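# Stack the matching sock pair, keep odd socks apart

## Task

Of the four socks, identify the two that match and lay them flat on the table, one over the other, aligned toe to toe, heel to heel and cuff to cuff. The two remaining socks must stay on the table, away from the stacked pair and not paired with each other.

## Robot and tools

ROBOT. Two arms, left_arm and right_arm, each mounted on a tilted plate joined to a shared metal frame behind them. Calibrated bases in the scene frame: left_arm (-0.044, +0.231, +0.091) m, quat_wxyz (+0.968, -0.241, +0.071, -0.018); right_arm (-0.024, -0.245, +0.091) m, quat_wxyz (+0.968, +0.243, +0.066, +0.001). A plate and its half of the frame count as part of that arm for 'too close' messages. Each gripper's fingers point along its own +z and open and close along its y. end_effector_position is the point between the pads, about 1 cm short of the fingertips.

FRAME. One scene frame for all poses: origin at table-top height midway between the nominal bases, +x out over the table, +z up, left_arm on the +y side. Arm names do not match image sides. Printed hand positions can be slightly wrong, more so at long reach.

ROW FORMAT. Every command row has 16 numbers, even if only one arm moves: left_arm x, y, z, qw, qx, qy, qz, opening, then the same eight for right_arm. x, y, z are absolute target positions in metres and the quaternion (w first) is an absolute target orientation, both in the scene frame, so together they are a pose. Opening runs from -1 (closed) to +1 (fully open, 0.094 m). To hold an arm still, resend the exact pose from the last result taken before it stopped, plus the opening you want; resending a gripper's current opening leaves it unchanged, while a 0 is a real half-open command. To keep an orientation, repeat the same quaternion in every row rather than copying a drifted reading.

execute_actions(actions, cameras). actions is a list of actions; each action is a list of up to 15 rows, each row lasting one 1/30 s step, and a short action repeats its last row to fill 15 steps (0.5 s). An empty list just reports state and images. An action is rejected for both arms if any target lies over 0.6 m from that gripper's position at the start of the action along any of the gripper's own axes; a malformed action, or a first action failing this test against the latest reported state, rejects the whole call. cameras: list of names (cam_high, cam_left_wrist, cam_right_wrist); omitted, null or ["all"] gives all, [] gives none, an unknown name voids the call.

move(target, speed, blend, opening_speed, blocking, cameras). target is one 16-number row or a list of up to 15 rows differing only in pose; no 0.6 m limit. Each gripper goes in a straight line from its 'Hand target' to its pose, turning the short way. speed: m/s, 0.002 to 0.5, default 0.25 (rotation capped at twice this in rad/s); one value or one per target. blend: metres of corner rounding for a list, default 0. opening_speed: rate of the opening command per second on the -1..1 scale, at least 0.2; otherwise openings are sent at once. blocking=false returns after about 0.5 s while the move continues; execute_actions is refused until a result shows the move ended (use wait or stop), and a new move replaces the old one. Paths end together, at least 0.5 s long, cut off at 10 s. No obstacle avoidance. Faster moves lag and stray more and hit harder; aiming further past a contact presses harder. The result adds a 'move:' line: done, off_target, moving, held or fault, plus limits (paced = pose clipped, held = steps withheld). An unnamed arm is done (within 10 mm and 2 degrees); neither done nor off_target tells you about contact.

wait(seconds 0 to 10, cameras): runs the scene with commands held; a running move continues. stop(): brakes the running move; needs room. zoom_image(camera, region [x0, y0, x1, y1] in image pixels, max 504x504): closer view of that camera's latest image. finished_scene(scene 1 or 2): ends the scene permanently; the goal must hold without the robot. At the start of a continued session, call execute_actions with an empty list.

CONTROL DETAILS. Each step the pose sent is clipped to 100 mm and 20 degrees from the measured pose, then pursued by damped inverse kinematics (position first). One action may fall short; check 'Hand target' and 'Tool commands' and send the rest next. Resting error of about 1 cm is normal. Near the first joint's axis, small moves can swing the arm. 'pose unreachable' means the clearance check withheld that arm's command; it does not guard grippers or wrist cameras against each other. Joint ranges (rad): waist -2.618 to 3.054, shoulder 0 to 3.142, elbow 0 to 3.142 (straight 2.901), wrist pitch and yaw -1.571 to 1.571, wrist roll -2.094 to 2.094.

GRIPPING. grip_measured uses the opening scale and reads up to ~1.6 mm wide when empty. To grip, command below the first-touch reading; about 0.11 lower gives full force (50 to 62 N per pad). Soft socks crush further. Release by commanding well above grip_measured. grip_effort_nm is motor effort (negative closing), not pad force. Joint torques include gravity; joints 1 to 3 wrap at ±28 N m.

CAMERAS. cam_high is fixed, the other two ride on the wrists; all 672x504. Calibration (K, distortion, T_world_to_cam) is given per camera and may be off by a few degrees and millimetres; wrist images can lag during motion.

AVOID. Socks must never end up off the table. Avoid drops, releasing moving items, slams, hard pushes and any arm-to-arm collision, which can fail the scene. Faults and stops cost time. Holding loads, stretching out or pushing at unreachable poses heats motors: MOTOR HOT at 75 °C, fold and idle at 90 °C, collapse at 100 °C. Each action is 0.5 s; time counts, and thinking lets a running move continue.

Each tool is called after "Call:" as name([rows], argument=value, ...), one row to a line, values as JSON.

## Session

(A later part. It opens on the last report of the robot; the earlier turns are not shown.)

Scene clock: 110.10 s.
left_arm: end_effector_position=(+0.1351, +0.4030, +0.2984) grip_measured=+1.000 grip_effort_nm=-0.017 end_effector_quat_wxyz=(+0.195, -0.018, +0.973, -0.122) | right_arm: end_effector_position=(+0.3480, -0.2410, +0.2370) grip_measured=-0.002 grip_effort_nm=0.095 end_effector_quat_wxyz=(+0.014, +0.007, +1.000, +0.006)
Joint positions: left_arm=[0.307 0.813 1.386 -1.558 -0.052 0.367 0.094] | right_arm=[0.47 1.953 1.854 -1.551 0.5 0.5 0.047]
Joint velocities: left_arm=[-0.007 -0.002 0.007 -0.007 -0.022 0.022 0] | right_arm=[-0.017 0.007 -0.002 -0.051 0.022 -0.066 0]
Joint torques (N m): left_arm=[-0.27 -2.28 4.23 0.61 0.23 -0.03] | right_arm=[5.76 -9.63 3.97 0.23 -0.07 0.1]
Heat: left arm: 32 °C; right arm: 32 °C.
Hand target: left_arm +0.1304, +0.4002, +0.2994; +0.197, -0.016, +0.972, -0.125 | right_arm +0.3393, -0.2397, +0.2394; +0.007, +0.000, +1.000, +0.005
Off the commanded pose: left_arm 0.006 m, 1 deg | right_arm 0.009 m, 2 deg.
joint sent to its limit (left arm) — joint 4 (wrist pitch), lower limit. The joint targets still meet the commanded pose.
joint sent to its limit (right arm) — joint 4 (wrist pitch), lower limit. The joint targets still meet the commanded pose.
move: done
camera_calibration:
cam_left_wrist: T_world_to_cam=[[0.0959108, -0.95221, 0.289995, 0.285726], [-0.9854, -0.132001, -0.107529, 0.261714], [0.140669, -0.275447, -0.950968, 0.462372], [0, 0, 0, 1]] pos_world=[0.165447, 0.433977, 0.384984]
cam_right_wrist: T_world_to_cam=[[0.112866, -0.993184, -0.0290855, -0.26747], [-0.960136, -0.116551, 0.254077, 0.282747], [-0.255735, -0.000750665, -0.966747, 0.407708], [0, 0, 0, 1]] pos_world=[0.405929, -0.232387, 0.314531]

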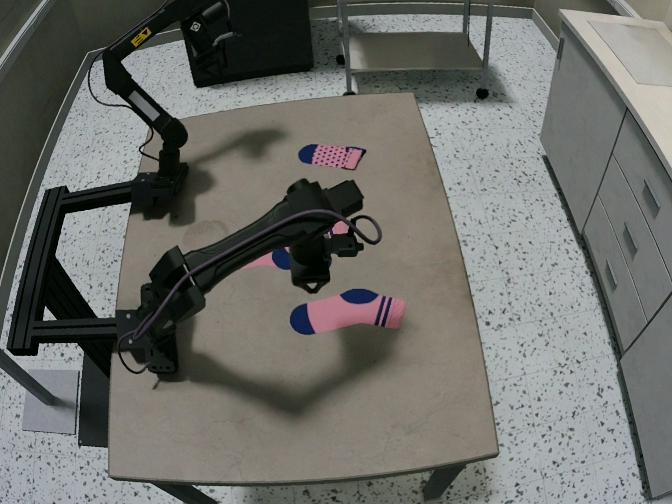

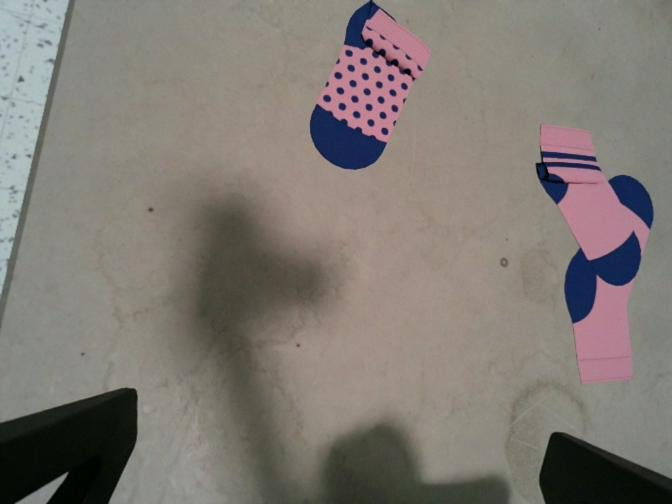

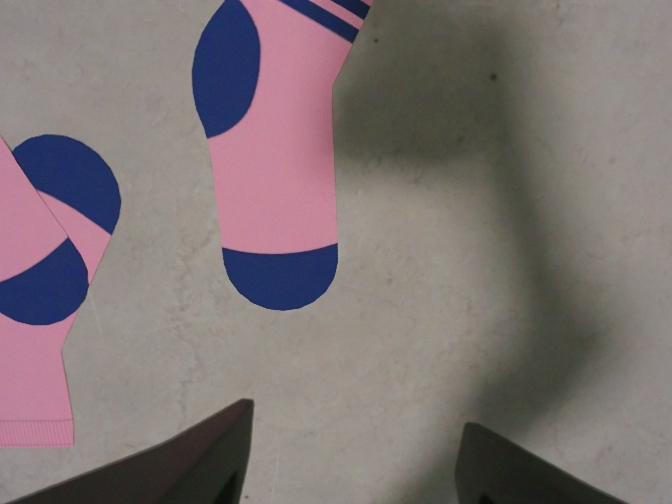

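Call:
zoom_image(camera="cam_high", region=[270, 260, 430, 360])

Call:
move([
  [0.13,0.40,0.3,0.186,-0.014,0.974,-0.127,1,0.36,-0.14,0.24,0,0,1,0,0],
], cameras=["cam_right_wrist"])

Scaled by 3.150.

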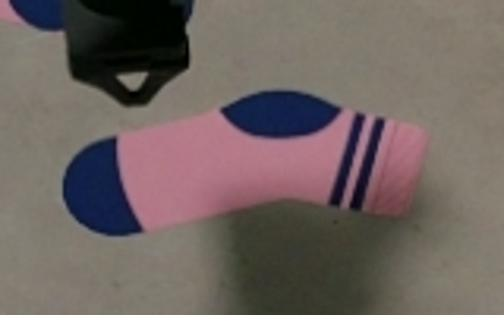

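Scene clock: 114.63 s.
left_arm: end_effector_position=(+0.1351, +0.4030, +0.2984) grip_measured=+1.000 grip_effort_nm=-0.022 end_effector_quat_wxyz=(+0.195, -0.018, +0.973, -0.122) | right_arm: end_effector_position=(+0.3572, -0.1431, +0.2349) grip_measured=-0.002 grip_effort_nm=0.095 end_effector_quat_wxyz=(+0.019, -0.003, +1.000, +0.012)
Joint positions: left_arm=[0.307 0.813 1.386 -1.558 -0.052 0.367 0.094] | right_arm=[0.638 2.199 2.041 -1.561 0.475 0.659 0.047]
Joint velocities: left_arm=[0.012 -0.007 -0.007 0.007 -0.037 -0.037 0] | right_arm=[-0.002 0.012 0.027 0.037 -0.007 -0.022 0.001]
Joint torques (N m): left_arm=[-0.42 -2.13 4.42 0.66 0.21 -0.04] | right_arm=[5.89 -9.2 7.36 0.39 -0.03 0.11]
Heat: left arm: 32 °C; right arm: 32 °C.
Hand target: left_arm +0.1304, +0.4002, +0.2994; +0.197, -0.016, +0.972, -0.125 | right_arm +0.3595, -0.1391, +0.2397; +0.024, +0.000, +1.000, +0.017
Off the commanded pose: left_arm 0.006 m, 1 deg | right_arm 0.007 m, 3 deg.
joint sent to its limit (left arm) — joint 4 (wrist pitch), lower limit. The joint targets still meet the commanded pose.
joint sent to its limit (right arm) — joint 4 (wrist pitch), lower limit. The joint targets are off in orientation, not in position.
move: off_target (right_arm)
camera_calibration:
cam_right_wrist: T_world_to_cam=[[0.133694, -0.990193, -0.0405438, -0.175747], [-0.960164, -0.139553, 0.242095, 0.303128], [-0.245379, 0.00656189, -0.969405, 0.406084], [0, 0, 0, 1]] pos_world=[0.414193, -0.134386, 0.313149]
Images, in order (width x height): cam_right_wrist 672x504.

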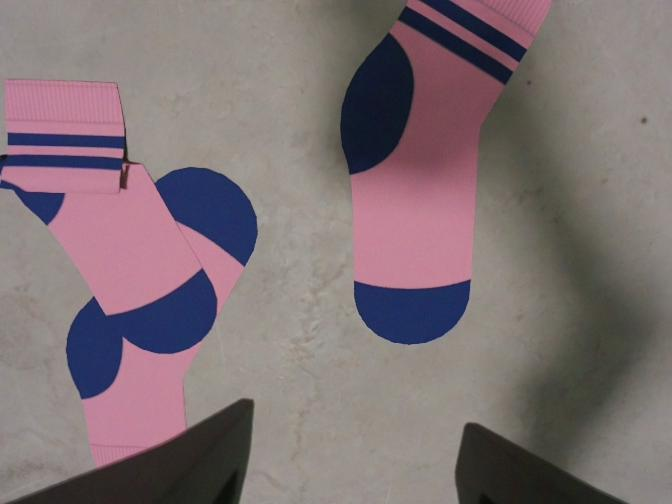

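Call:
move([
  [0.13,0.40,0.3,0.186,-0.014,0.974,-0.127,1,0.38,0.06,0.2,0,-0.052,0.9986,0,0],
])

Call:
zoom_image(camera="cam_high", region=[270, 180, 430, 360])

Scene clock: 122.73 s.
left_arm: end_effector_position=(+0.1351, +0.4030, +0.2984) grip_measured=+1.000 grip_effort_nm=-0.017 end_effector_quat_wxyz=(+0.195, -0.018, +0.973, -0.122) | right_arm: end_effector_position=(+0.3822, +0.0523, +0.2001) grip_measured=-0.002 grip_effort_nm=0.090 end_effector_quat_wxyz=(+0.082, -0.040, +0.993, +0.072)
Joint positions: left_arm=[0.307 0.813 1.386 -1.558 -0.052 0.367 0.094] | right_arm=[0.831 2.857 2.799 -1.563 0.442 0.714 0.047]
Joint velocities: left_arm=[-0.002 -0.007 0.002 0.007 0.022 -0.022 0] | right_arm=[0.002 -0.017 0.017 0.022 -0.037 0.066 0]
Joint torques (N m): left_arm=[-0.25 -2.19 4.46 0.64 0.24 -0.07] | right_arm=[7.23 -12.46 7.39 0.75 -0.03 -0.07]
Heat: left arm: 32 °C; right arm: 32 °C.
Hand target: left_arm +0.1304, +0.4002, +0.2994; +0.197, -0.016, +0.972, -0.125 | right_arm +0.3783, +0.0599, +0.2002; +0.085, -0.050, +0.992, +0.075
Off the commanded pose: left_arm 0.006 m, 1 deg | right_arm 0.008 m, 13 deg.
joint sent to its limit (left arm) — joint 4 (wrist pitch), lower limit. The joint targets still meet the commanded pose.
joint sent to its limit (right arm) — joint 4 (wrist pitch), lower limit. The joint targets are off in orientation, not in position.
move: off_target (right_arm)
camera_calibration:
cam_left_wrist: T_world_to_cam=[[0.0959108, -0.95221, 0.289995, 0.285726], [-0.9854, -0.132001, -0.107529, 0.261714], [0.140669, -0.275447, -0.950968, 0.462372], [0, 0, 0, 1]] pos_world=[0.165447, 0.433977, 0.384984]
cam_right_wrist: T_world_to_cam=[[0.218832, -0.96639, -0.134918, -0.00191725], [-0.967674, -0.232701, 0.0972539, 0.399499], [-0.125381, 0.109274, -0.986072, 0.329224], [0, 0, 0, 1]] pos_world=[0.428282, 0.0551352, 0.285527]

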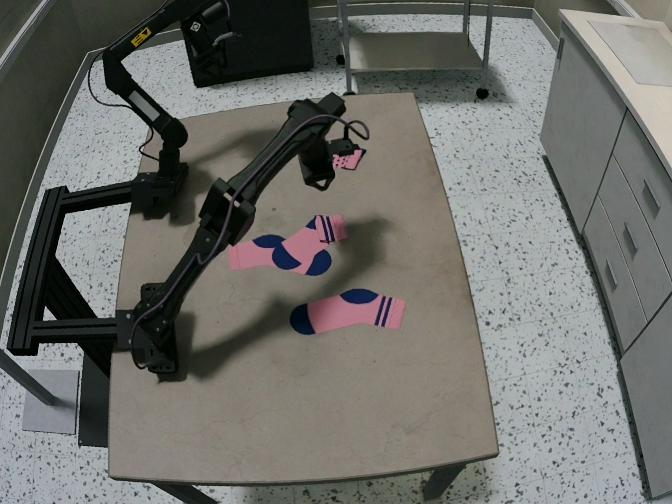

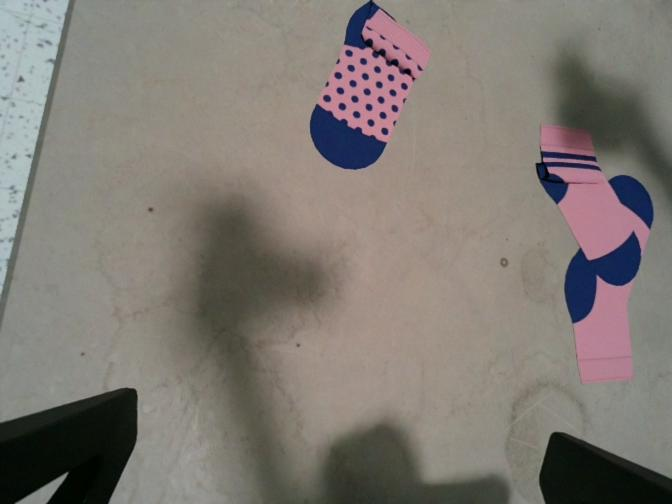

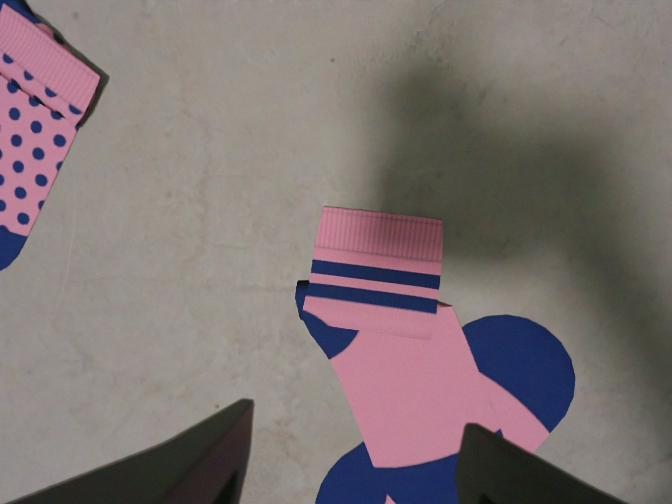

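Scaled by 2.800.

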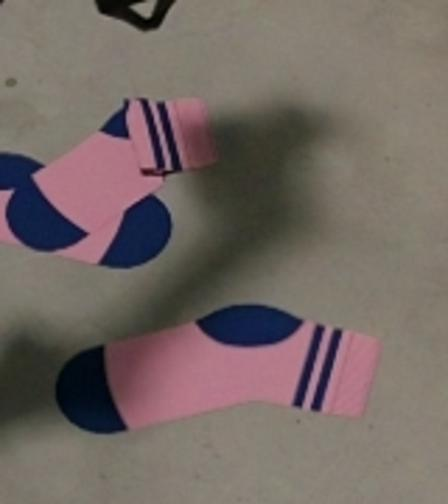

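Call:
move([
  [0.13,0.40,0.3,0.186,-0.014,0.974,-0.127,1,0.395,0.068,0.06,0,-0.055,0.9985,0,0],
  [0.13,0.40,0.3,0.186,-0.014,0.974,-0.127,1,0.395,0.068,-0.004,0,-0.055,0.9985,0,0],
], speed=0.12, cameras=["cam_right_wrist"])

Scene clock: 130.33 s.
left_arm: end_effector_position=(+0.1351, +0.4030, +0.2984) grip_measured=+1.000 grip_effort_nm=-0.017 end_effector_quat_wxyz=(+0.195, -0.018, +0.973, -0.122) | right_arm: end_effector_position=(+0.3977, +0.0625, +0.0219) grip_measured=-0.002 grip_effort_nm=0.090 end_effector_quat_wxyz=(+0.027, -0.054, +0.998, +0.022)
Joint positions: left_arm=[0.307 0.813 1.386 -1.558 -0.052 0.367 0.094] | right_arm=[0.677 3.115 2.68 -1.277 0.462 0.589 0.047]
Joint velocities: left_arm=[-0.002 -0.027 0.012 -0.007 -0.037 -0.051 0] | right_arm=[0.017 -0.007 -0.002 -0.066 -0.022 -0.022 0]
Joint torques (N m): left_arm=[-0.25 -2.35 4.27 0.65 0.23 -0.02] | right_arm=[5.71 -13.24 2.78 1.31 0.05 -0.17]
Heat: left arm: 32 °C; right arm: 34 °C.
Hand target: left_arm +0.1304, +0.4002, +0.2994; +0.197, -0.016, +0.972, -0.125 | right_arm +0.3948, +0.0662, -0.0022; +0.026, -0.056, +0.998, +0.019
Off the commanded pose: left_arm 0.006 m, 1 deg | right_arm 0.027 m, 4 deg.
elbow stopped short (right arm): the move would have taken joint 3 (elbow) straighter than the controller allows.
joint sent to its limit (left arm) — joint 4 (wrist pitch), lower limit. The joint targets still meet the commanded pose.
joint sent to its limit (right arm) — joint 2 (shoulder), upper limit. The joint targets are off in orientation, not in position.
move: off_target (right_arm)
camera_calibration:
cam_right_wrist: T_world_to_cam=[[0.234694, -0.970587, -0.0536683, -0.0272586], [-0.94489, -0.240749, 0.221863, 0.422921], [-0.228258, -0.00135928, -0.9736, 0.20196], [0, 0, 0, 1]] pos_world=[0.452111, 0.0756354, 0.101335]
Images, in order (width x height): cam_right_wrist 672x504.

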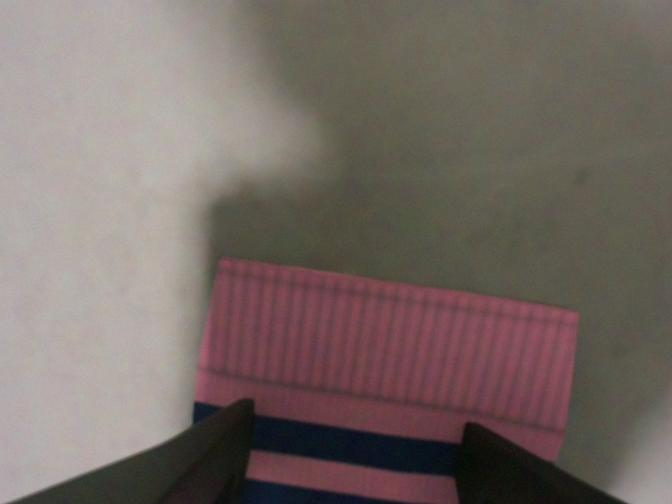

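Call:
move([
  [0.13,0.40,0.3,0.186,-0.014,0.974,-0.127,1,0.395,0.065,0.05,0,-0.055,0.9985,0,0],
  [0.13,0.40,0.3,0.186,-0.014,0.974,-0.127,1,0.407,0.063,0.045,0,-0.055,0.9985,0,0],
  [0.13,0.40,0.3,0.186,-0.014,0.974,-0.127,1,0.407,0.063,-0.008,0,-0.055,0.9985,0,0],
], speed=0.1, cameras=["cam_right_wrist"])

Call:
move([
  [0.13,0.40,0.3,0.186,-0.014,0.974,-0.127,1,0.407,0.063,-0.008,0,-0.055,0.9985,0,-1],
], opening_speed=1, cameras=["cam_right_wrist"])

Scene clock: 137.10 s.
left_arm: end_effector_position=(+0.1351, +0.4030, +0.2984) grip_measured=+1.000 grip_effort_nm=-0.022 end_effector_quat_wxyz=(+0.195, -0.018, +0.973, -0.122) | right_arm: end_effector_position=(+0.4110, +0.0567, +0.0217) grip_measured=-0.002 grip_effort_nm=0.085 end_effector_quat_wxyz=(+0.038, -0.052, +0.998, +0.026)
Joint positions: left_arm=[0.307 0.813 1.386 -1.558 -0.052 0.367 0.094] | right_arm=[0.656 3.111 2.69 -1.255 0.47 0.558 0.047]
Joint velocities: left_arm=[-0.002 0.017 -0.007 0.022 -0.037 -0.066 0] | right_arm=[0.007 -0.017 0.027 -0.11 0.022 -0.081 0]
Joint torques (N m): left_arm=[-0.28 -2.22 4.45 0.66 0.21 -0.04] | right_arm=[5.76 -12.98 2.63 1.3 -0.04 -0.1]
Heat: left arm: 32 °C; right arm: 35 °C.
Hand target: left_arm +0.1304, +0.4002, +0.2994; +0.197, -0.016, +0.972, -0.125 | right_arm +0.4050, +0.0603, -0.0059; +0.030, -0.055, +0.998, +0.023
Off the commanded pose: left_arm 0.006 m, 1 deg | right_arm 0.031 m, 5 deg.
joint sent to its limit (left arm) — joint 4 (wrist pitch), lower limit. The joint targets still meet the commanded pose.
joint sent to its limit (right arm) — joint 2 (shoulder), upper limit. The joint targets are off in position and orientation.
move: off_target (right_arm)
camera_calibration:
cam_right_wrist: T_world_to_cam=[[0.231739, -0.971, -0.0587936, -0.0346604], [-0.950303, -0.238887, 0.199643, 0.436735], [-0.207898, 0.00960679, -0.978103, 0.195855], [0, 0, 0, 1]] pos_world=[0.46378, 0.0687936, 0.102337]
Images, in order (width x height): cam_right_wrist 672x504.

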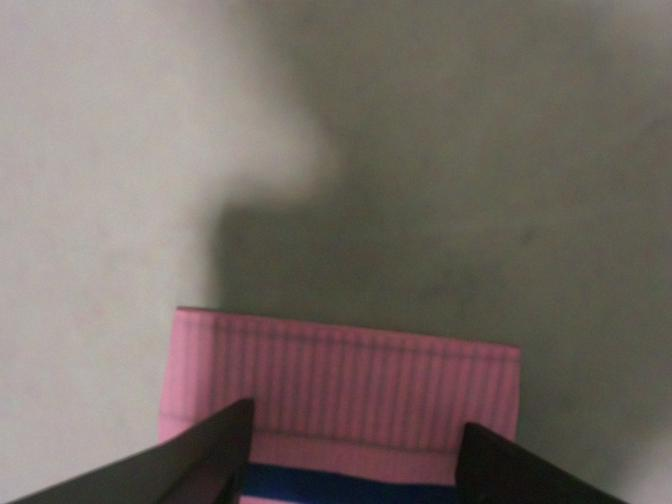

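Scene clock: 138.30 s.
left_arm: end_effector_position=(+0.1351, +0.4030, +0.2984) grip_measured=+1.000 grip_effort_nm=-0.012 end_effector_quat_wxyz=(+0.195, -0.018, +0.973, -0.122) | right_arm: end_effector_position=(+0.4177, +0.0595, +0.0226) grip_measured=-0.982 grip_effort_nm=-0.950 end_effector_quat_wxyz=(+0.053, -0.048, +0.997, +0.030)
Joint positions: left_arm=[0.307 0.813 1.386 -1.558 -0.052 0.367 0.094] | right_arm=[0.656 3.107 2.683 -1.22 0.48 0.551 0.001]
Joint velocities: left_arm=[0.002 0.002 0.007 0.022 -0.007 0.051 0] | right_arm=[0.002 0.012 -0.017 -0.037 -0.037 -0.007 -0.002]
Joint torques (N m): left_arm=[-0.32 -2.26 4.46 0.67 0.26 0.01] | right_arm=[5.74 -12.7 3.07 0.99 -0.14 -0.08]
Heat: left arm: 32 °C; right arm: 35 °C.
Hand target: left_arm +0.1304, +0.4002, +0.2994; +0.197, -0.016, +0.972, -0.125 | right_arm +0.4055, +0.0610, -0.0061; +0.031, -0.055, +0.998, +0.024
Off the commanded pose: left_arm 0.006 m, 1 deg | right_arm 0.033 m, 7 deg.
joint sent to its limit (left arm) — joint 4 (wrist pitch), lower limit. The joint targets still meet the commanded pose.
joint sent to its limit (right arm) — joint 2 (shoulder), upper limit. The joint targets are off in orientation, not in position.
move: off_target (right_arm)
camera_calibration:
cam_right_wrist: T_world_to_cam=[[0.224998, -0.972388, -0.0619446, -0.0304793], [-0.9576, -0.232421, 0.170242, 0.446986], [-0.179938, 0.0210142, -0.983453, 0.185863], [0, 0, 0, 1]] pos_world=[0.468335, 0.0703455, 0.104804]
Images, in order (width x height): cam_right_wrist 672x504.

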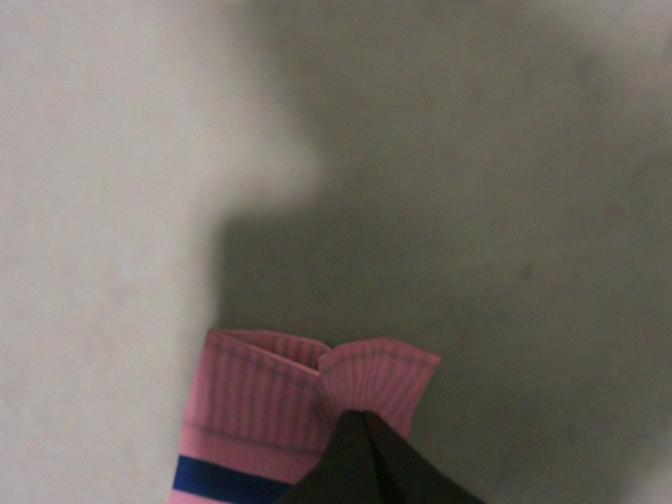

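Call:
move([
  [0.13,0.40,0.3,0.186,-0.014,0.974,-0.127,1,0.407,0.063,-0.004,0,-0.055,0.9985,0,0],
], opening_speed=1, cameras=[])

Call:
move([
  [0.13,0.40,0.3,0.186,-0.014,0.974,-0.127,1,0.4,0.068,0.05,0,-0.055,0.9985,0,0],
], speed=0.1, cameras=["cam_right_wrist"])

Scene clock: 142.57 s.
left_arm: end_effector_position=(+0.1351, +0.4030, +0.2984) grip_measured=+1.000 grip_effort_nm=-0.022 end_effector_quat_wxyz=(+0.195, -0.018, +0.973, -0.122) | right_arm: end_effector_position=(+0.4187, +0.0716, +0.0241) grip_measured=-0.003 grip_effort_nm=0.125 end_effector_quat_wxyz=(+0.054, -0.043, +0.996, +0.056)
Joint positions: left_arm=[0.307 0.813 1.386 -1.558 -0.052 0.367 0.094] | right_arm=[0.66 3.106 2.679 -1.182 0.439 0.551 0.047]
Joint velocities: left_arm=[0.002 0.012 -0.002 -0.051 0.007 -0.007 0] | right_arm=[-0.022 -0.032 -0.027 0.037 0.022 0.007 -0.001]
Joint torques (N m): left_arm=[-0.36 -2.26 4.44 0.65 0.21 -0.07] | right_arm=[5.74 -12.71 4.04 0.57 0.27 -0.07]
Heat: left arm: 32 °C; right arm: 35 °C.
Hand target: left_arm +0.1304, +0.4002, +0.2994; +0.197, -0.016, +0.972, -0.125 | right_arm +0.4065, +0.0625, -0.0030; +0.034, -0.055, +0.998, +0.027
Off the commanded pose: left_arm 0.006 m, 1 deg | right_arm 0.032 m, 9 deg.
joint sent to its limit (left arm) — joint 4 (wrist pitch), lower limit. The joint targets still meet the commanded pose.
joint sent to its limit (right arm) — joint 2 (shoulder), upper limit. The joint targets are off in orientation, not in position.
move: off_target (right_arm)
No camera images: "cameras" was empty.

Scene clock: 143.83 s.
left_arm: end_effector_position=(+0.1351, +0.4030, +0.2984) grip_measured=+1.000 grip_effort_nm=-0.012 end_effector_quat_wxyz=(+0.195, -0.018, +0.973, -0.122) | right_arm: end_effector_position=(+0.4082, +0.0600, +0.0531) grip_measured=-0.002 grip_effort_nm=0.095 end_effector_quat_wxyz=(+0.039, -0.046, +0.998, +0.036)
Joint positions: left_arm=[0.307 0.813 1.386 -1.558 -0.052 0.367 0.094] | right_arm=[0.686 3.113 2.802 -1.365 0.453 0.598 0.047]
Joint velocities: left_arm=[0.002 0.002 -0.002 0.022 -0.051 0.037 0] | right_arm=[-0.007 0.007 0.012 -0.007 -0.007 -0.022 0]
Joint torques (N m): left_arm=[-0.14 -2.25 4.41 0.6 0.25 -0.04] | right_arm=[8.38 -13.14 7.43 0.35 0.06 0.09]
Heat: left arm: 32 °C; right arm: 36 °C.
Hand target: left_arm +0.1304, +0.4002, +0.2994; +0.197, -0.016, +0.972, -0.125 | right_arm +0.3991, +0.0674, +0.0497; +0.038, -0.055, +0.997, +0.029
Off the commanded pose: left_arm 0.006 m, 1 deg | right_arm 0.012 m, 6 deg.
joint sent to its limit (left arm) — joint 4 (wrist pitch), lower limit. The joint targets still meet the commanded pose.
joint sent to its limit (right arm) — joint 2 (shoulder), upper limit. The joint targets are off in orientation, not in position.
move: off_target (right_arm)
camera_calibration:
cam_right_wrist: T_world_to_cam=[[0.220186, -0.972305, -0.0783627, -0.0231211], [-0.953296, -0.231515, 0.193979, 0.429734], [-0.206749, 0.0319912, -0.977871, 0.224138], [0, 0, 0, 1]] pos_world=[0.461095, 0.0698387, 0.134007]
Images, in order (width x height): cam_right_wrist 672x504.

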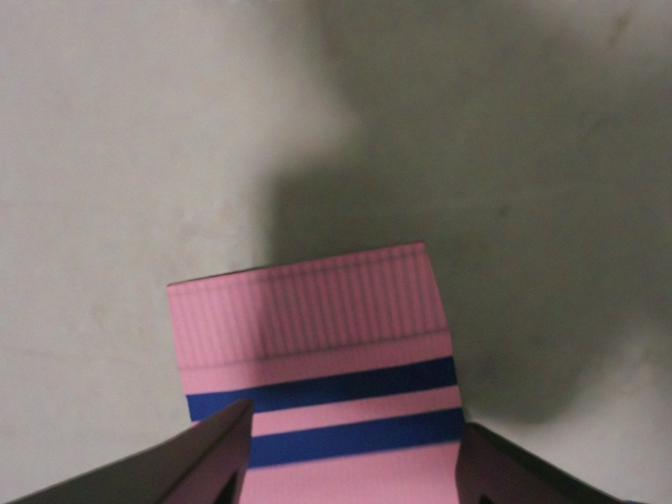

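Call:
move([
  [0.13,0.40,0.3,0.186,-0.014,0.974,-0.127,1,0.404,0.09,0.045,0,-0.199,0.98,0,0],
  [0.13,0.40,0.3,0.186,-0.014,0.974,-0.127,1,0.406,0.088,-0.008,0,-0.199,0.98,0,0],
], speed=0.1, cameras=["cam_right_wrist"])

Call:
move([
  [0.13,0.40,0.3,0.186,-0.014,0.974,-0.127,1,0.406,0.088,-0.008,0,-0.199,0.98,0,-1],
], opening_speed=1, cameras=["cam_right_wrist"])

Scene clock: 151.00 s.
left_arm: end_effector_position=(+0.1351, +0.4030, +0.2984) grip_measured=+1.000 grip_effort_nm=-0.017 end_effector_quat_wxyz=(+0.195, -0.018, +0.973, -0.122) | right_arm: end_effector_position=(+0.4106, +0.0839, +0.0230) grip_measured=-0.002 grip_effort_nm=0.095 end_effector_quat_wxyz=(+0.072, -0.195, +0.977, +0.041)
Joint positions: left_arm=[0.307 0.813 1.386 -1.558 -0.052 0.367 0.094] | right_arm=[0.689 3.111 2.651 -1.151 0.458 0.268 0.047]
Joint velocities: left_arm=[0.007 -0.007 -0.017 -0.051 0.066 0.022 0] | right_arm=[-0.017 0.012 0.007 -0.037 0.066 -0.051 -0.001]
Joint torques (N m): left_arm=[-0.25 -2.33 4.33 0.67 0.19 -0.04] | right_arm=[5.42 -13.12 2.78 1.39 -0.06 -0.13]
Heat: left arm: 32 °C; right arm: 36 °C.
Hand target: left_arm +0.1304, +0.4002, +0.2994; +0.197, -0.016, +0.972, -0.125 | right_arm +0.4043, +0.0855, -0.0055; +0.061, -0.198, +0.978, +0.039
Off the commanded pose: left_arm 0.006 m, 1 deg | right_arm 0.032 m, 10 deg.
joint sent to its limit (left arm) — joint 4 (wrist pitch), lower limit. The joint targets still meet the commanded pose.
joint sent to its limit (right arm) — joint 2 (shoulder), upper limit. The joint targets are off in position and orientation.
move: off_target (right_arm)
camera_calibration:
cam_right_wrist: T_world_to_cam=[[0.502389, -0.86305, -0.0524512, -0.128453], [-0.85454, -0.50485, 0.122018, 0.427374], [-0.131787, -0.0164788, -0.991141, 0.168021], [0, 0, 0, 1]] pos_world=[0.451884, 0.107667, 0.107648]
Images, in order (width x height): cam_right_wrist 672x504.

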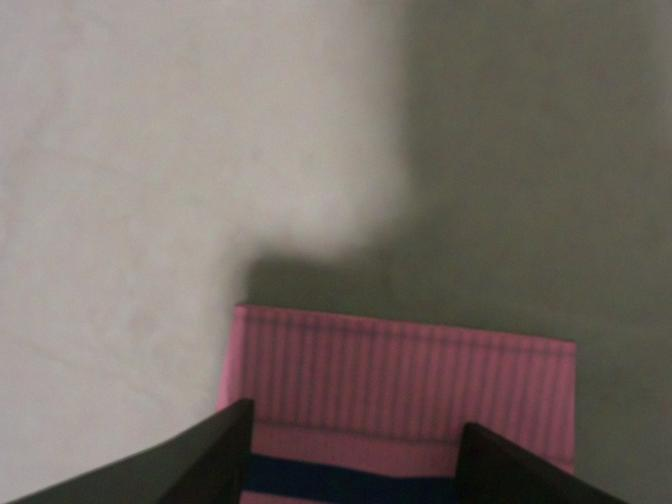

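Scene clock: 152.20 s.
left_arm: end_effector_position=(+0.1351, +0.4030, +0.2984) grip_measured=+1.000 grip_effort_nm=-0.017 end_effector_quat_wxyz=(+0.195, -0.018, +0.973, -0.122) | right_arm: end_effector_position=(+0.4197, +0.0871, +0.0236) grip_measured=-0.983 grip_effort_nm=-0.930 end_effector_quat_wxyz=(+0.091, -0.188, +0.977, +0.044)
Joint positions: left_arm=[0.307 0.813 1.386 -1.558 -0.052 0.367 0.094] | right_arm=[0.688 3.109 2.644 -1.104 0.471 0.26 0.001]
Joint velocities: left_arm=[-0.007 0.002 -0.002 -0.037 0.007 0.007 0] | right_arm=[0.012 0.002 0.022 0.007 0.022 -0.081 -0.001]
Joint torques (N m): left_arm=[-0.32 -2.24 4.38 0.63 0.18 -0.03] | right_arm=[5.63 -13 3.12 0.98 -0.17 -0.07]
Heat: left arm: 32 °C; right arm: 37 °C.
Hand target: left_arm +0.1304, +0.4002, +0.2994; +0.197, -0.016, +0.972, -0.125 | right_arm +0.4046, +0.0860, -0.0061; +0.063, -0.199, +0.977, +0.038
Off the commanded pose: left_arm 0.006 m, 1 deg | right_arm 0.034 m, 12 deg.
joint sent to its limit (left arm) — joint 4 (wrist pitch), lower limit. The joint targets still meet the commanded pose.
joint sent to its limit (right arm) — joint 2 (shoulder), upper limit. The joint targets are off in orientation, not in position.
move: off_target (right_arm)
camera_calibration:
cam_right_wrist: T_world_to_cam=[[0.491402, -0.869691, -0.0464898, -0.125194], [-0.86554, -0.493594, 0.0848835, 0.441177], [-0.0967695, -0.00147321, -0.995306, 0.154022], [0, 0, 0, 1]] pos_world=[0.458281, 0.10911, 0.11003]
Images, in order (width x height): cam_right_wrist 672x504.

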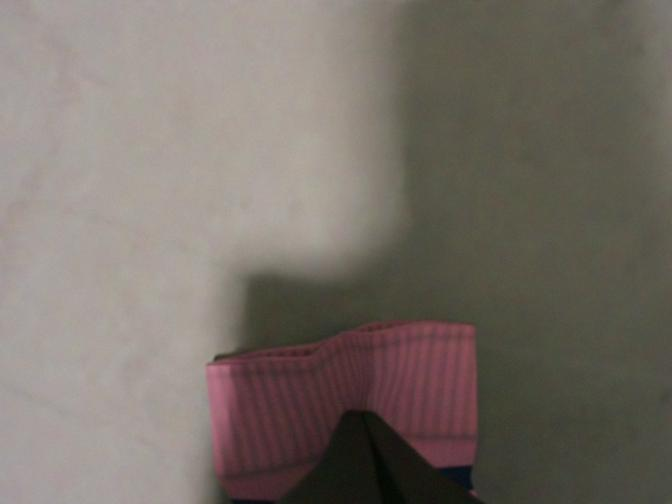

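Call:
move([
  [0.13,0.40,0.3,0.186,-0.014,0.974,-0.127,1,0.37,0.085,0.09,0,-0.199,0.98,0,-1],
], speed=0.12)

Call:
zoom_image(camera="cam_high", region=[270, 180, 430, 360])

Scene clock: 156.63 s.
left_arm: end_effector_position=(+0.1351, +0.4030, +0.2984) grip_measured=+1.000 grip_effort_nm=-0.012 end_effector_quat_wxyz=(+0.195, -0.018, +0.973, -0.122) | right_arm: end_effector_position=(+0.3753, +0.0786, +0.0869) grip_measured=-0.983 grip_effort_nm=-0.921 end_effector_quat_wxyz=(+0.040, -0.196, +0.980, +0.023)
Joint positions: left_arm=[0.307 0.813 1.386 -1.558 -0.052 0.367 0.094] | right_arm=[0.778 3.109 2.853 -1.48 0.447 0.403 0.001]
Joint velocities: left_arm=[-0.012 -0.002 -0.007 -0.051 -0.022 0.037 0] | right_arm=[-0.022 -0.027 -0.007 0.051 -0.007 0.037 -0.001]
Joint torques (N m): left_arm=[-0.16 -2.25 4.4 0.67 0.23 -0.05] | right_arm=[7.76 -14.08 7.56 0.34 -0.07 0.06]
Heat: left arm: 32 °C; right arm: 37 °C.
Hand target: left_arm +0.1304, +0.4002, +0.2994; +0.197, -0.016, +0.972, -0.125 | right_arm +0.3687, +0.0847, +0.0892; +0.039, -0.200, +0.979, +0.025
Off the commanded pose: left_arm 0.006 m, 1 deg | right_arm 0.009 m, 5 deg.
elbow stopped short (right arm): the move would have taken joint 3 (elbow) straighter than the controller allows.
joint sent to its limit (left arm) — joint 4 (wrist pitch), lower limit. The joint targets still meet the commanded pose.
move: off_target (right_arm)
camera_calibration:
cam_left_wrist: T_world_to_cam=[[0.0959108, -0.95221, 0.289995, 0.285726], [-0.9854, -0.132001, -0.107529, 0.261714], [0.140669, -0.275447, -0.950968, 0.462372], [0, 0, 0, 1]] pos_world=[0.165447, 0.433977, 0.384984]
cam_right_wrist: T_world_to_cam=[[0.499312, -0.865506, -0.0398273, -0.11168], [-0.845874, -0.496907, 0.193857, 0.376604], [-0.187575, -0.0631063, -0.980221, 0.250252], [0, 0, 0, 1]] pos_world=[0.421263, 0.10627, 0.167847]

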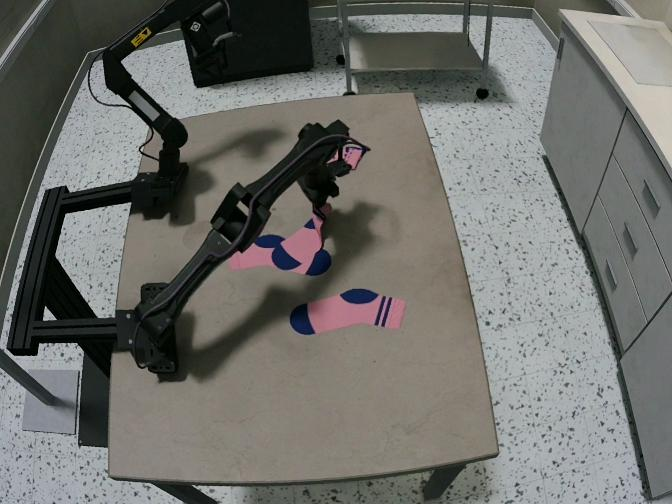

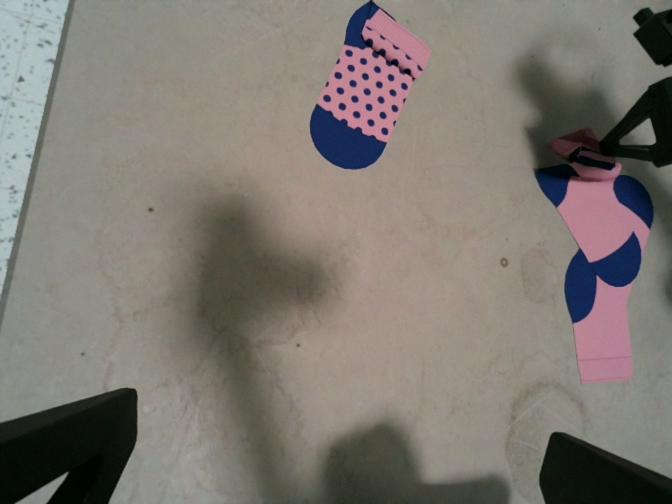

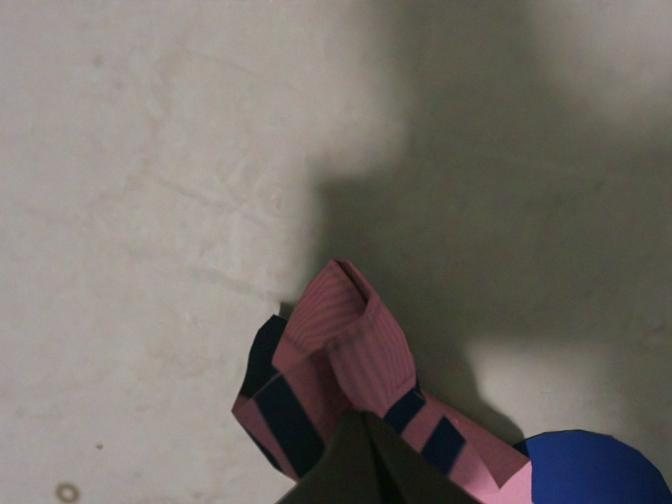

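Scaled by 2.800.

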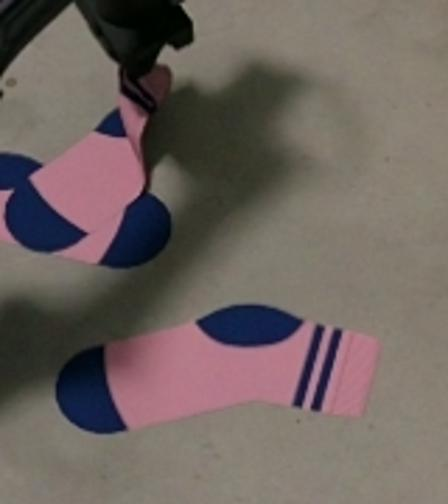

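Call:
move([
  [0.13,0.40,0.3,0.186,-0.014,0.974,-0.127,1,0.32,0.05,0.2,0,-0.199,0.98,0,-1],
  [0.13,0.40,0.3,0.186,-0.014,0.974,-0.127,1,0.27,0.0,0.32,0,-0.1,0.995,0,-1],
  [0.13,0.40,0.3,0.186,-0.014,0.974,-0.127,1,0.22,-0.17,0.32,0,0,1,0,-1],
], speed=0.18, blend=0.04)

Call:
zoom_image(camera="cam_high", region=[150, 150, 400, 350])

Scene clock: 163.67 s.
left_arm: end_effector_position=(+0.1351, +0.4030, +0.2984) grip_measured=+1.000 grip_effort_nm=-0.022 end_effector_quat_wxyz=(+0.195, -0.018, +0.973, -0.122) | right_arm: end_effector_position=(+0.2218, -0.1680, +0.3240) grip_measured=-0.983 grip_effort_nm=-0.926 end_effector_quat_wxyz=(+0.086, +0.001, +0.990, +0.112)
Joint positions: left_arm=[0.307 0.813 1.386 -1.558 -0.052 0.367 0.094] | right_arm=[0.948 1.636 1.599 -1.565 0.4 0.902 0.001]
Joint velocities: left_arm=[0.007 0.002 -0.007 -0.037 0.022 -0.022 0] | right_arm=[0.012 -0.002 -0.007 0.081 -0.037 0.081 0]
Joint torques (N m): left_arm=[-0.42 -2.29 4.44 0.61 0.18 -0.03] | right_arm=[2.69 -3.54 4.05 0.93 0.1 0.08]
Heat: left arm: 32 °C; right arm: 37 °C.
Hand target: left_arm +0.1304, +0.4002, +0.2994; +0.197, -0.016, +0.972, -0.125 | right_arm +0.2203, -0.1704, +0.3198; +0.084, +0.002, +0.991, +0.103
Off the commanded pose: left_arm 0.006 m, 1 deg | right_arm 0.005 m, 16 deg.
joint sent to its limit (left arm) — joint 4 (wrist pitch), lower limit. The joint targets still meet the commanded pose.
joint sent to its limit (right arm) — joint 4 (wrist pitch), lower limit. The joint targets are off in orientation, not in position.
move: off_target (right_arm)
camera_calibration:
cam_left_wrist: T_world_to_cam=[[0.0959108, -0.95221, 0.289995, 0.285726], [-0.9854, -0.132001, -0.107529, 0.261714], [0.140669, -0.275447, -0.950968, 0.462372], [0, 0, 0, 1]] pos_world=[0.165447, 0.433977, 0.384984]
cam_right_wrist: T_world_to_cam=[[0.144453, -0.965075, -0.218548, -0.119139], [-0.982805, -0.165602, 0.0816744, 0.200716], [-0.115014, 0.202992, -0.972402, 0.464396], [0, 0, 0, 1]] pos_world=[0.267886, -0.176008, 0.409149]

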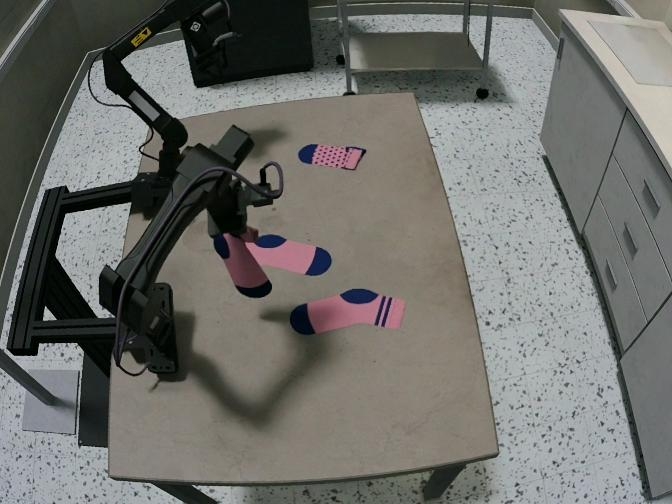

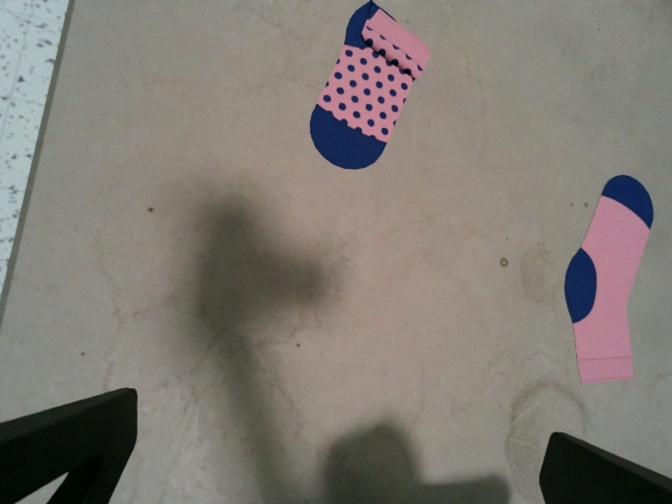

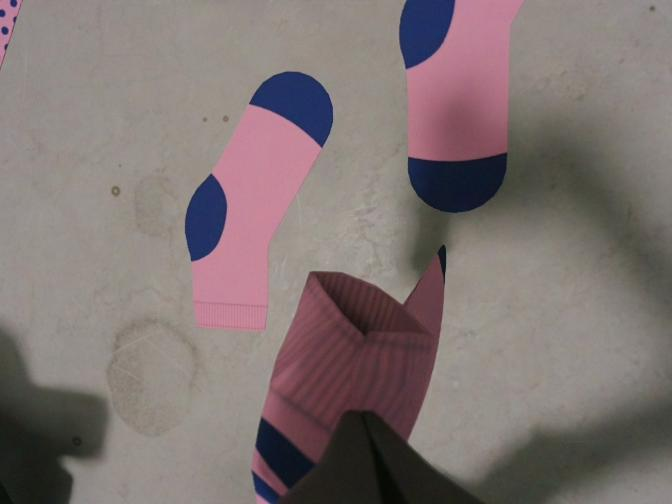

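Scaled by 2.016.

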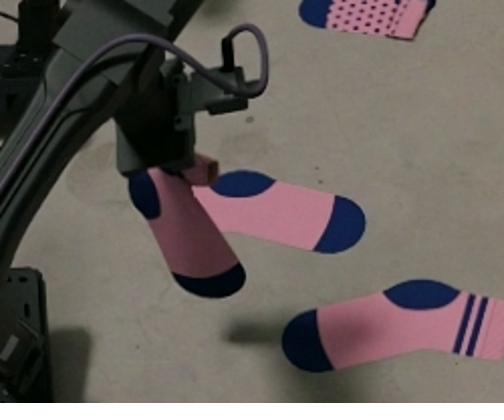

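Call:
move([
  [0.13,0.40,0.3,0.186,-0.014,0.974,-0.127,1,0.245,-0.21,0.3,0,0.629,0.777,0,-1],
], speed=0.3)

Call:
zoom_image(camera="cam_high", region=[150, 150, 420, 350])

Scene clock: 180.60 s.
left_arm: end_effector_position=(+0.1351, +0.4030, +0.2984) grip_measured=+1.000 grip_effort_nm=-0.022 end_effector_quat_wxyz=(+0.195, -0.018, +0.973, -0.122) | right_arm: end_effector_position=(+0.2484, -0.2064, +0.2984) grip_measured=-0.983 grip_effort_nm=-0.916 end_effector_quat_wxyz=(+0.020, +0.616, +0.781, +0.098)
Joint positions: left_arm=[0.307 0.813 1.386 -1.558 -0.052 0.367 0.094] | right_arm=[0.796 1.63 1.571 -1.565 0.456 2.1 0.001]
Joint velocities: left_arm=[-0.007 0.007 -0.017 -0.095 0.022 0.022 0] | right_arm=[-0.007 -0.012 -0.012 -0.007 -0.022 0.007 0]
Joint torques (N m): left_arm=[-0.28 -2.39 4.52 0.62 0.23 -0.06] | right_arm=[2.73 -5.61 4.46 0.76 -0.04 0.13]
Heat: left arm: 32 °C; right arm: 33 °C.
Hand target: left_arm +0.1304, +0.4002, +0.2994; +0.197, -0.016, +0.972, -0.125 | right_arm +0.2455, -0.2103, +0.2990; +0.018, +0.620, +0.778, +0.101
Off the commanded pose: left_arm 0.006 m, 1 deg | right_arm 0.005 m, 12 deg.
joint sent to its limit (left arm) — joint 4 (wrist pitch), lower limit. The joint targets still meet the commanded pose.
joint sent to its limit (right arm) — joint 4 (wrist pitch), lower limit; joint 6 (wrist roll), upper limit. The joint targets are off in orientation, not in position.
move: off_target (right_arm)
camera_calibration:
cam_left_wrist: T_world_to_cam=[[0.0959108, -0.95221, 0.289995, 0.285726], [-0.9854, -0.132001, -0.107529, 0.261714], [0.140669, -0.275447, -0.950968, 0.462372], [0, 0, 0, 1]] pos_world=[0.165447, 0.433977, 0.384984]
cam_right_wrist: T_world_to_cam=[[-0.917117, -0.339539, -0.208829, 0.224251], [-0.393546, 0.854558, 0.338899, 0.209967], [0.0633866, 0.392994, -0.917354, 0.428904], [0, 0, 0, 1]] pos_world=[0.261109, -0.271844, 0.369129]

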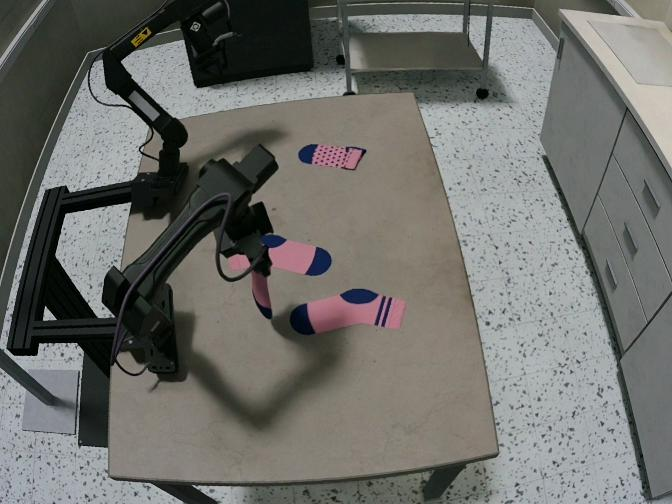

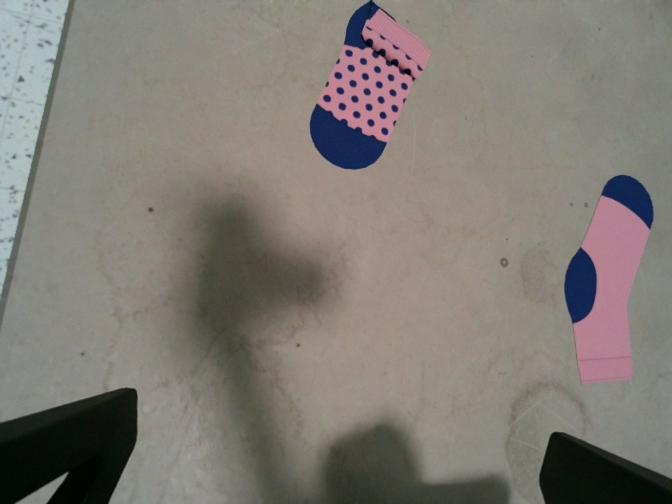

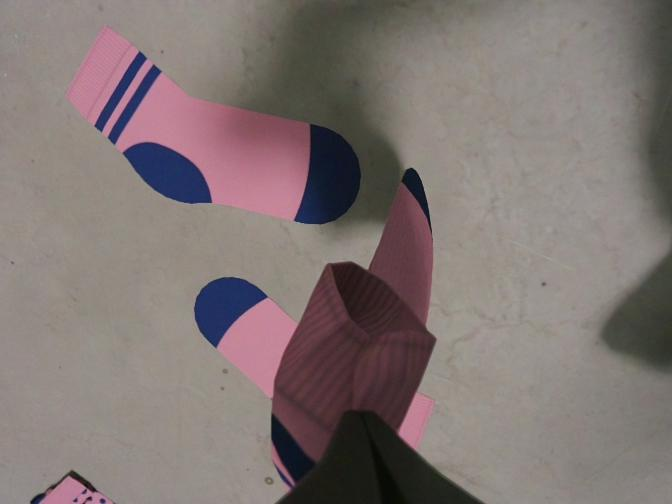

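Scaled by 1.867.

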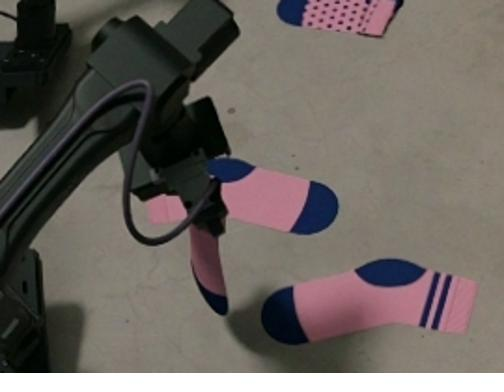

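Call:
move([
  [0.13,0.40,0.3,0.186,-0.014,0.974,-0.127,1,0.243,-0.213,0.28,0,0.616,0.788,0,-1],
  [0.13,0.40,0.3,0.186,-0.014,0.974,-0.127,1,0.243,-0.213,0.223,0,0.616,0.788,0,-1],
  [0.13,0.40,0.3,0.186,-0.014,0.974,-0.127,1,0.318,-0.212,0.168,0,0.485,0.875,0,-1],
  [0.13,0.40,0.3,0.186,-0.014,0.974,-0.127,1,0.418,-0.21,0.105,0,0.292,0.956,0,-1],
  [0.13,0.40,0.3,0.186,-0.014,0.974,-0.127,1,0.508,-0.207,0.012,0,0.139,0.990,0,-1],
], speed=0.13, blend=0.015)

Call:
zoom_image(camera="cam_high", region=[250, 220, 450, 380])

Scene clock: 198.17 s.
left_arm: end_effector_position=(+0.1351, +0.4030, +0.2984) grip_measured=+1.000 grip_effort_nm=-0.017 end_effector_quat_wxyz=(+0.195, -0.018, +0.973, -0.122) | right_arm: end_effector_position=(+0.5150, -0.2117, +0.0270) grip_measured=-0.983 grip_effort_nm=-0.921 end_effector_quat_wxyz=(+0.019, +0.150, +0.989, +0.003)
Joint positions: left_arm=[0.307 0.813 1.386 -1.558 -0.052 0.367 0.094] | right_arm=[0.188 2.768 2.557 -1.274 0.513 0.46 0.001]
Joint velocities: left_arm=[-0.002 -0.002 0.002 -0.022 -0.007 0.022 0] | right_arm=[-0.012 0.007 0.012 -0.051 -0.066 -0.037 0.001]
Joint torques (N m): left_arm=[-0.24 -2.32 4.44 0.64 0.24 -0.02] | right_arm=[6.8 -11.45 7.01 0.2 0.1 -0.08]
Heat: left arm: 32 °C; right arm: 33 °C.
Hand target: left_arm +0.1304, +0.4002, +0.2994; +0.197, -0.016, +0.972, -0.125 | right_arm +0.5080, -0.2086, +0.0120; +0.002, +0.138, +0.990, -0.007
Off the commanded pose: left_arm 0.006 m, 1 deg | right_arm 0.017 m, 3 deg.
joint sent to its limit (left arm) — joint 4 (wrist pitch), lower limit. The joint targets still meet the commanded pose.
move: off_target (right_arm)
camera_calibration:
cam_left_wrist: T_world_to_cam=[[0.0959108, -0.95221, 0.289995, 0.285726], [-0.9854, -0.132001, -0.107529, 0.261714], [0.140669, -0.275447, -0.950968, 0.462372], [0, 0, 0, 1]] pos_world=[0.165447, 0.433977, 0.384984]
cam_right_wrist: T_world_to_cam=[[-0.172803, -0.98456, -0.0279399, -0.114429], [-0.955819, 0.160775, 0.246091, 0.556572], [-0.2378, 0.0692307, -0.968844, 0.253013], [0, 0, 0, 1]] pos_world=[0.572375, -0.219661, 0.104965]

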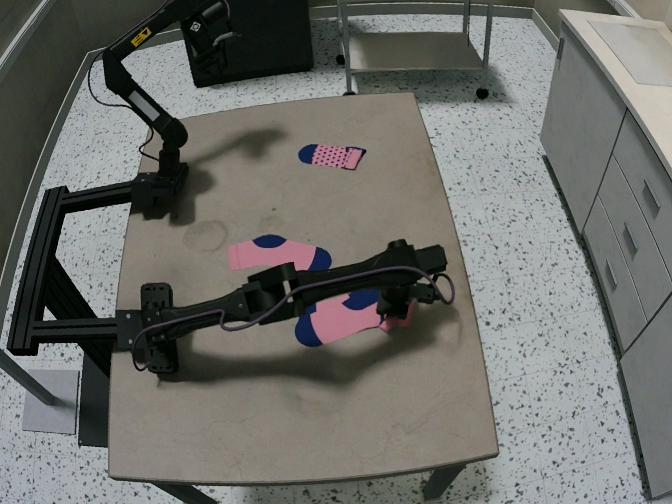

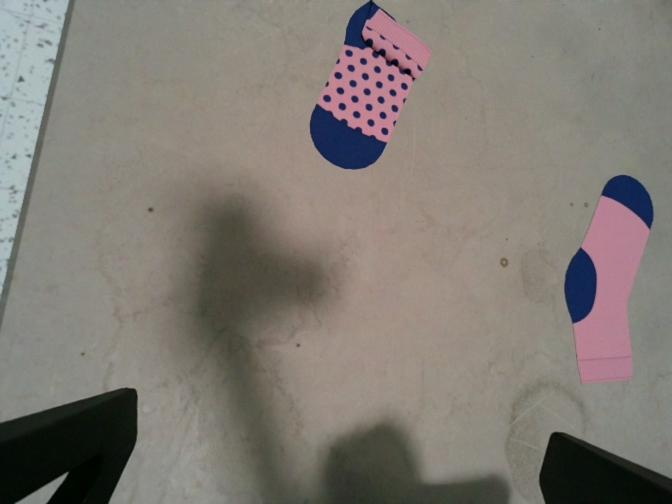

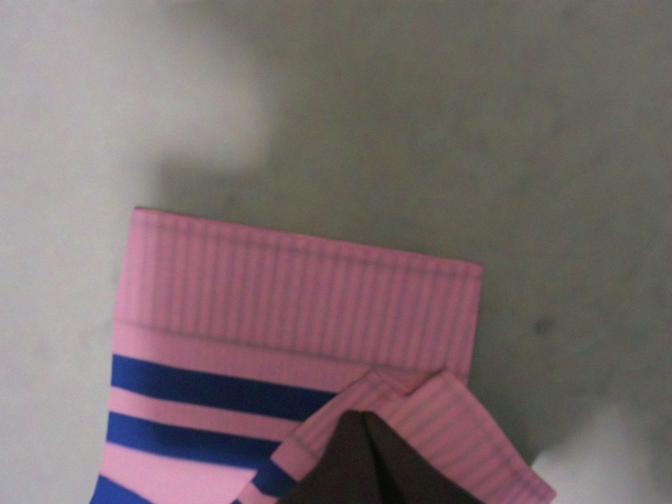

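Scaled by 2.520.

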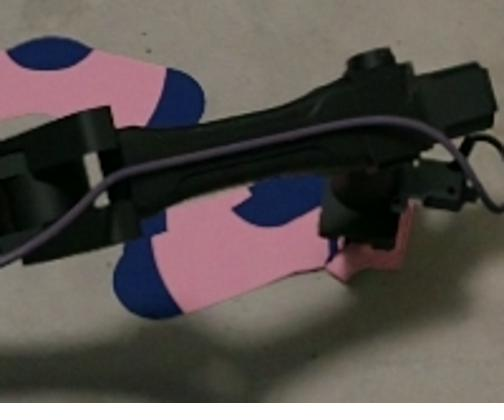

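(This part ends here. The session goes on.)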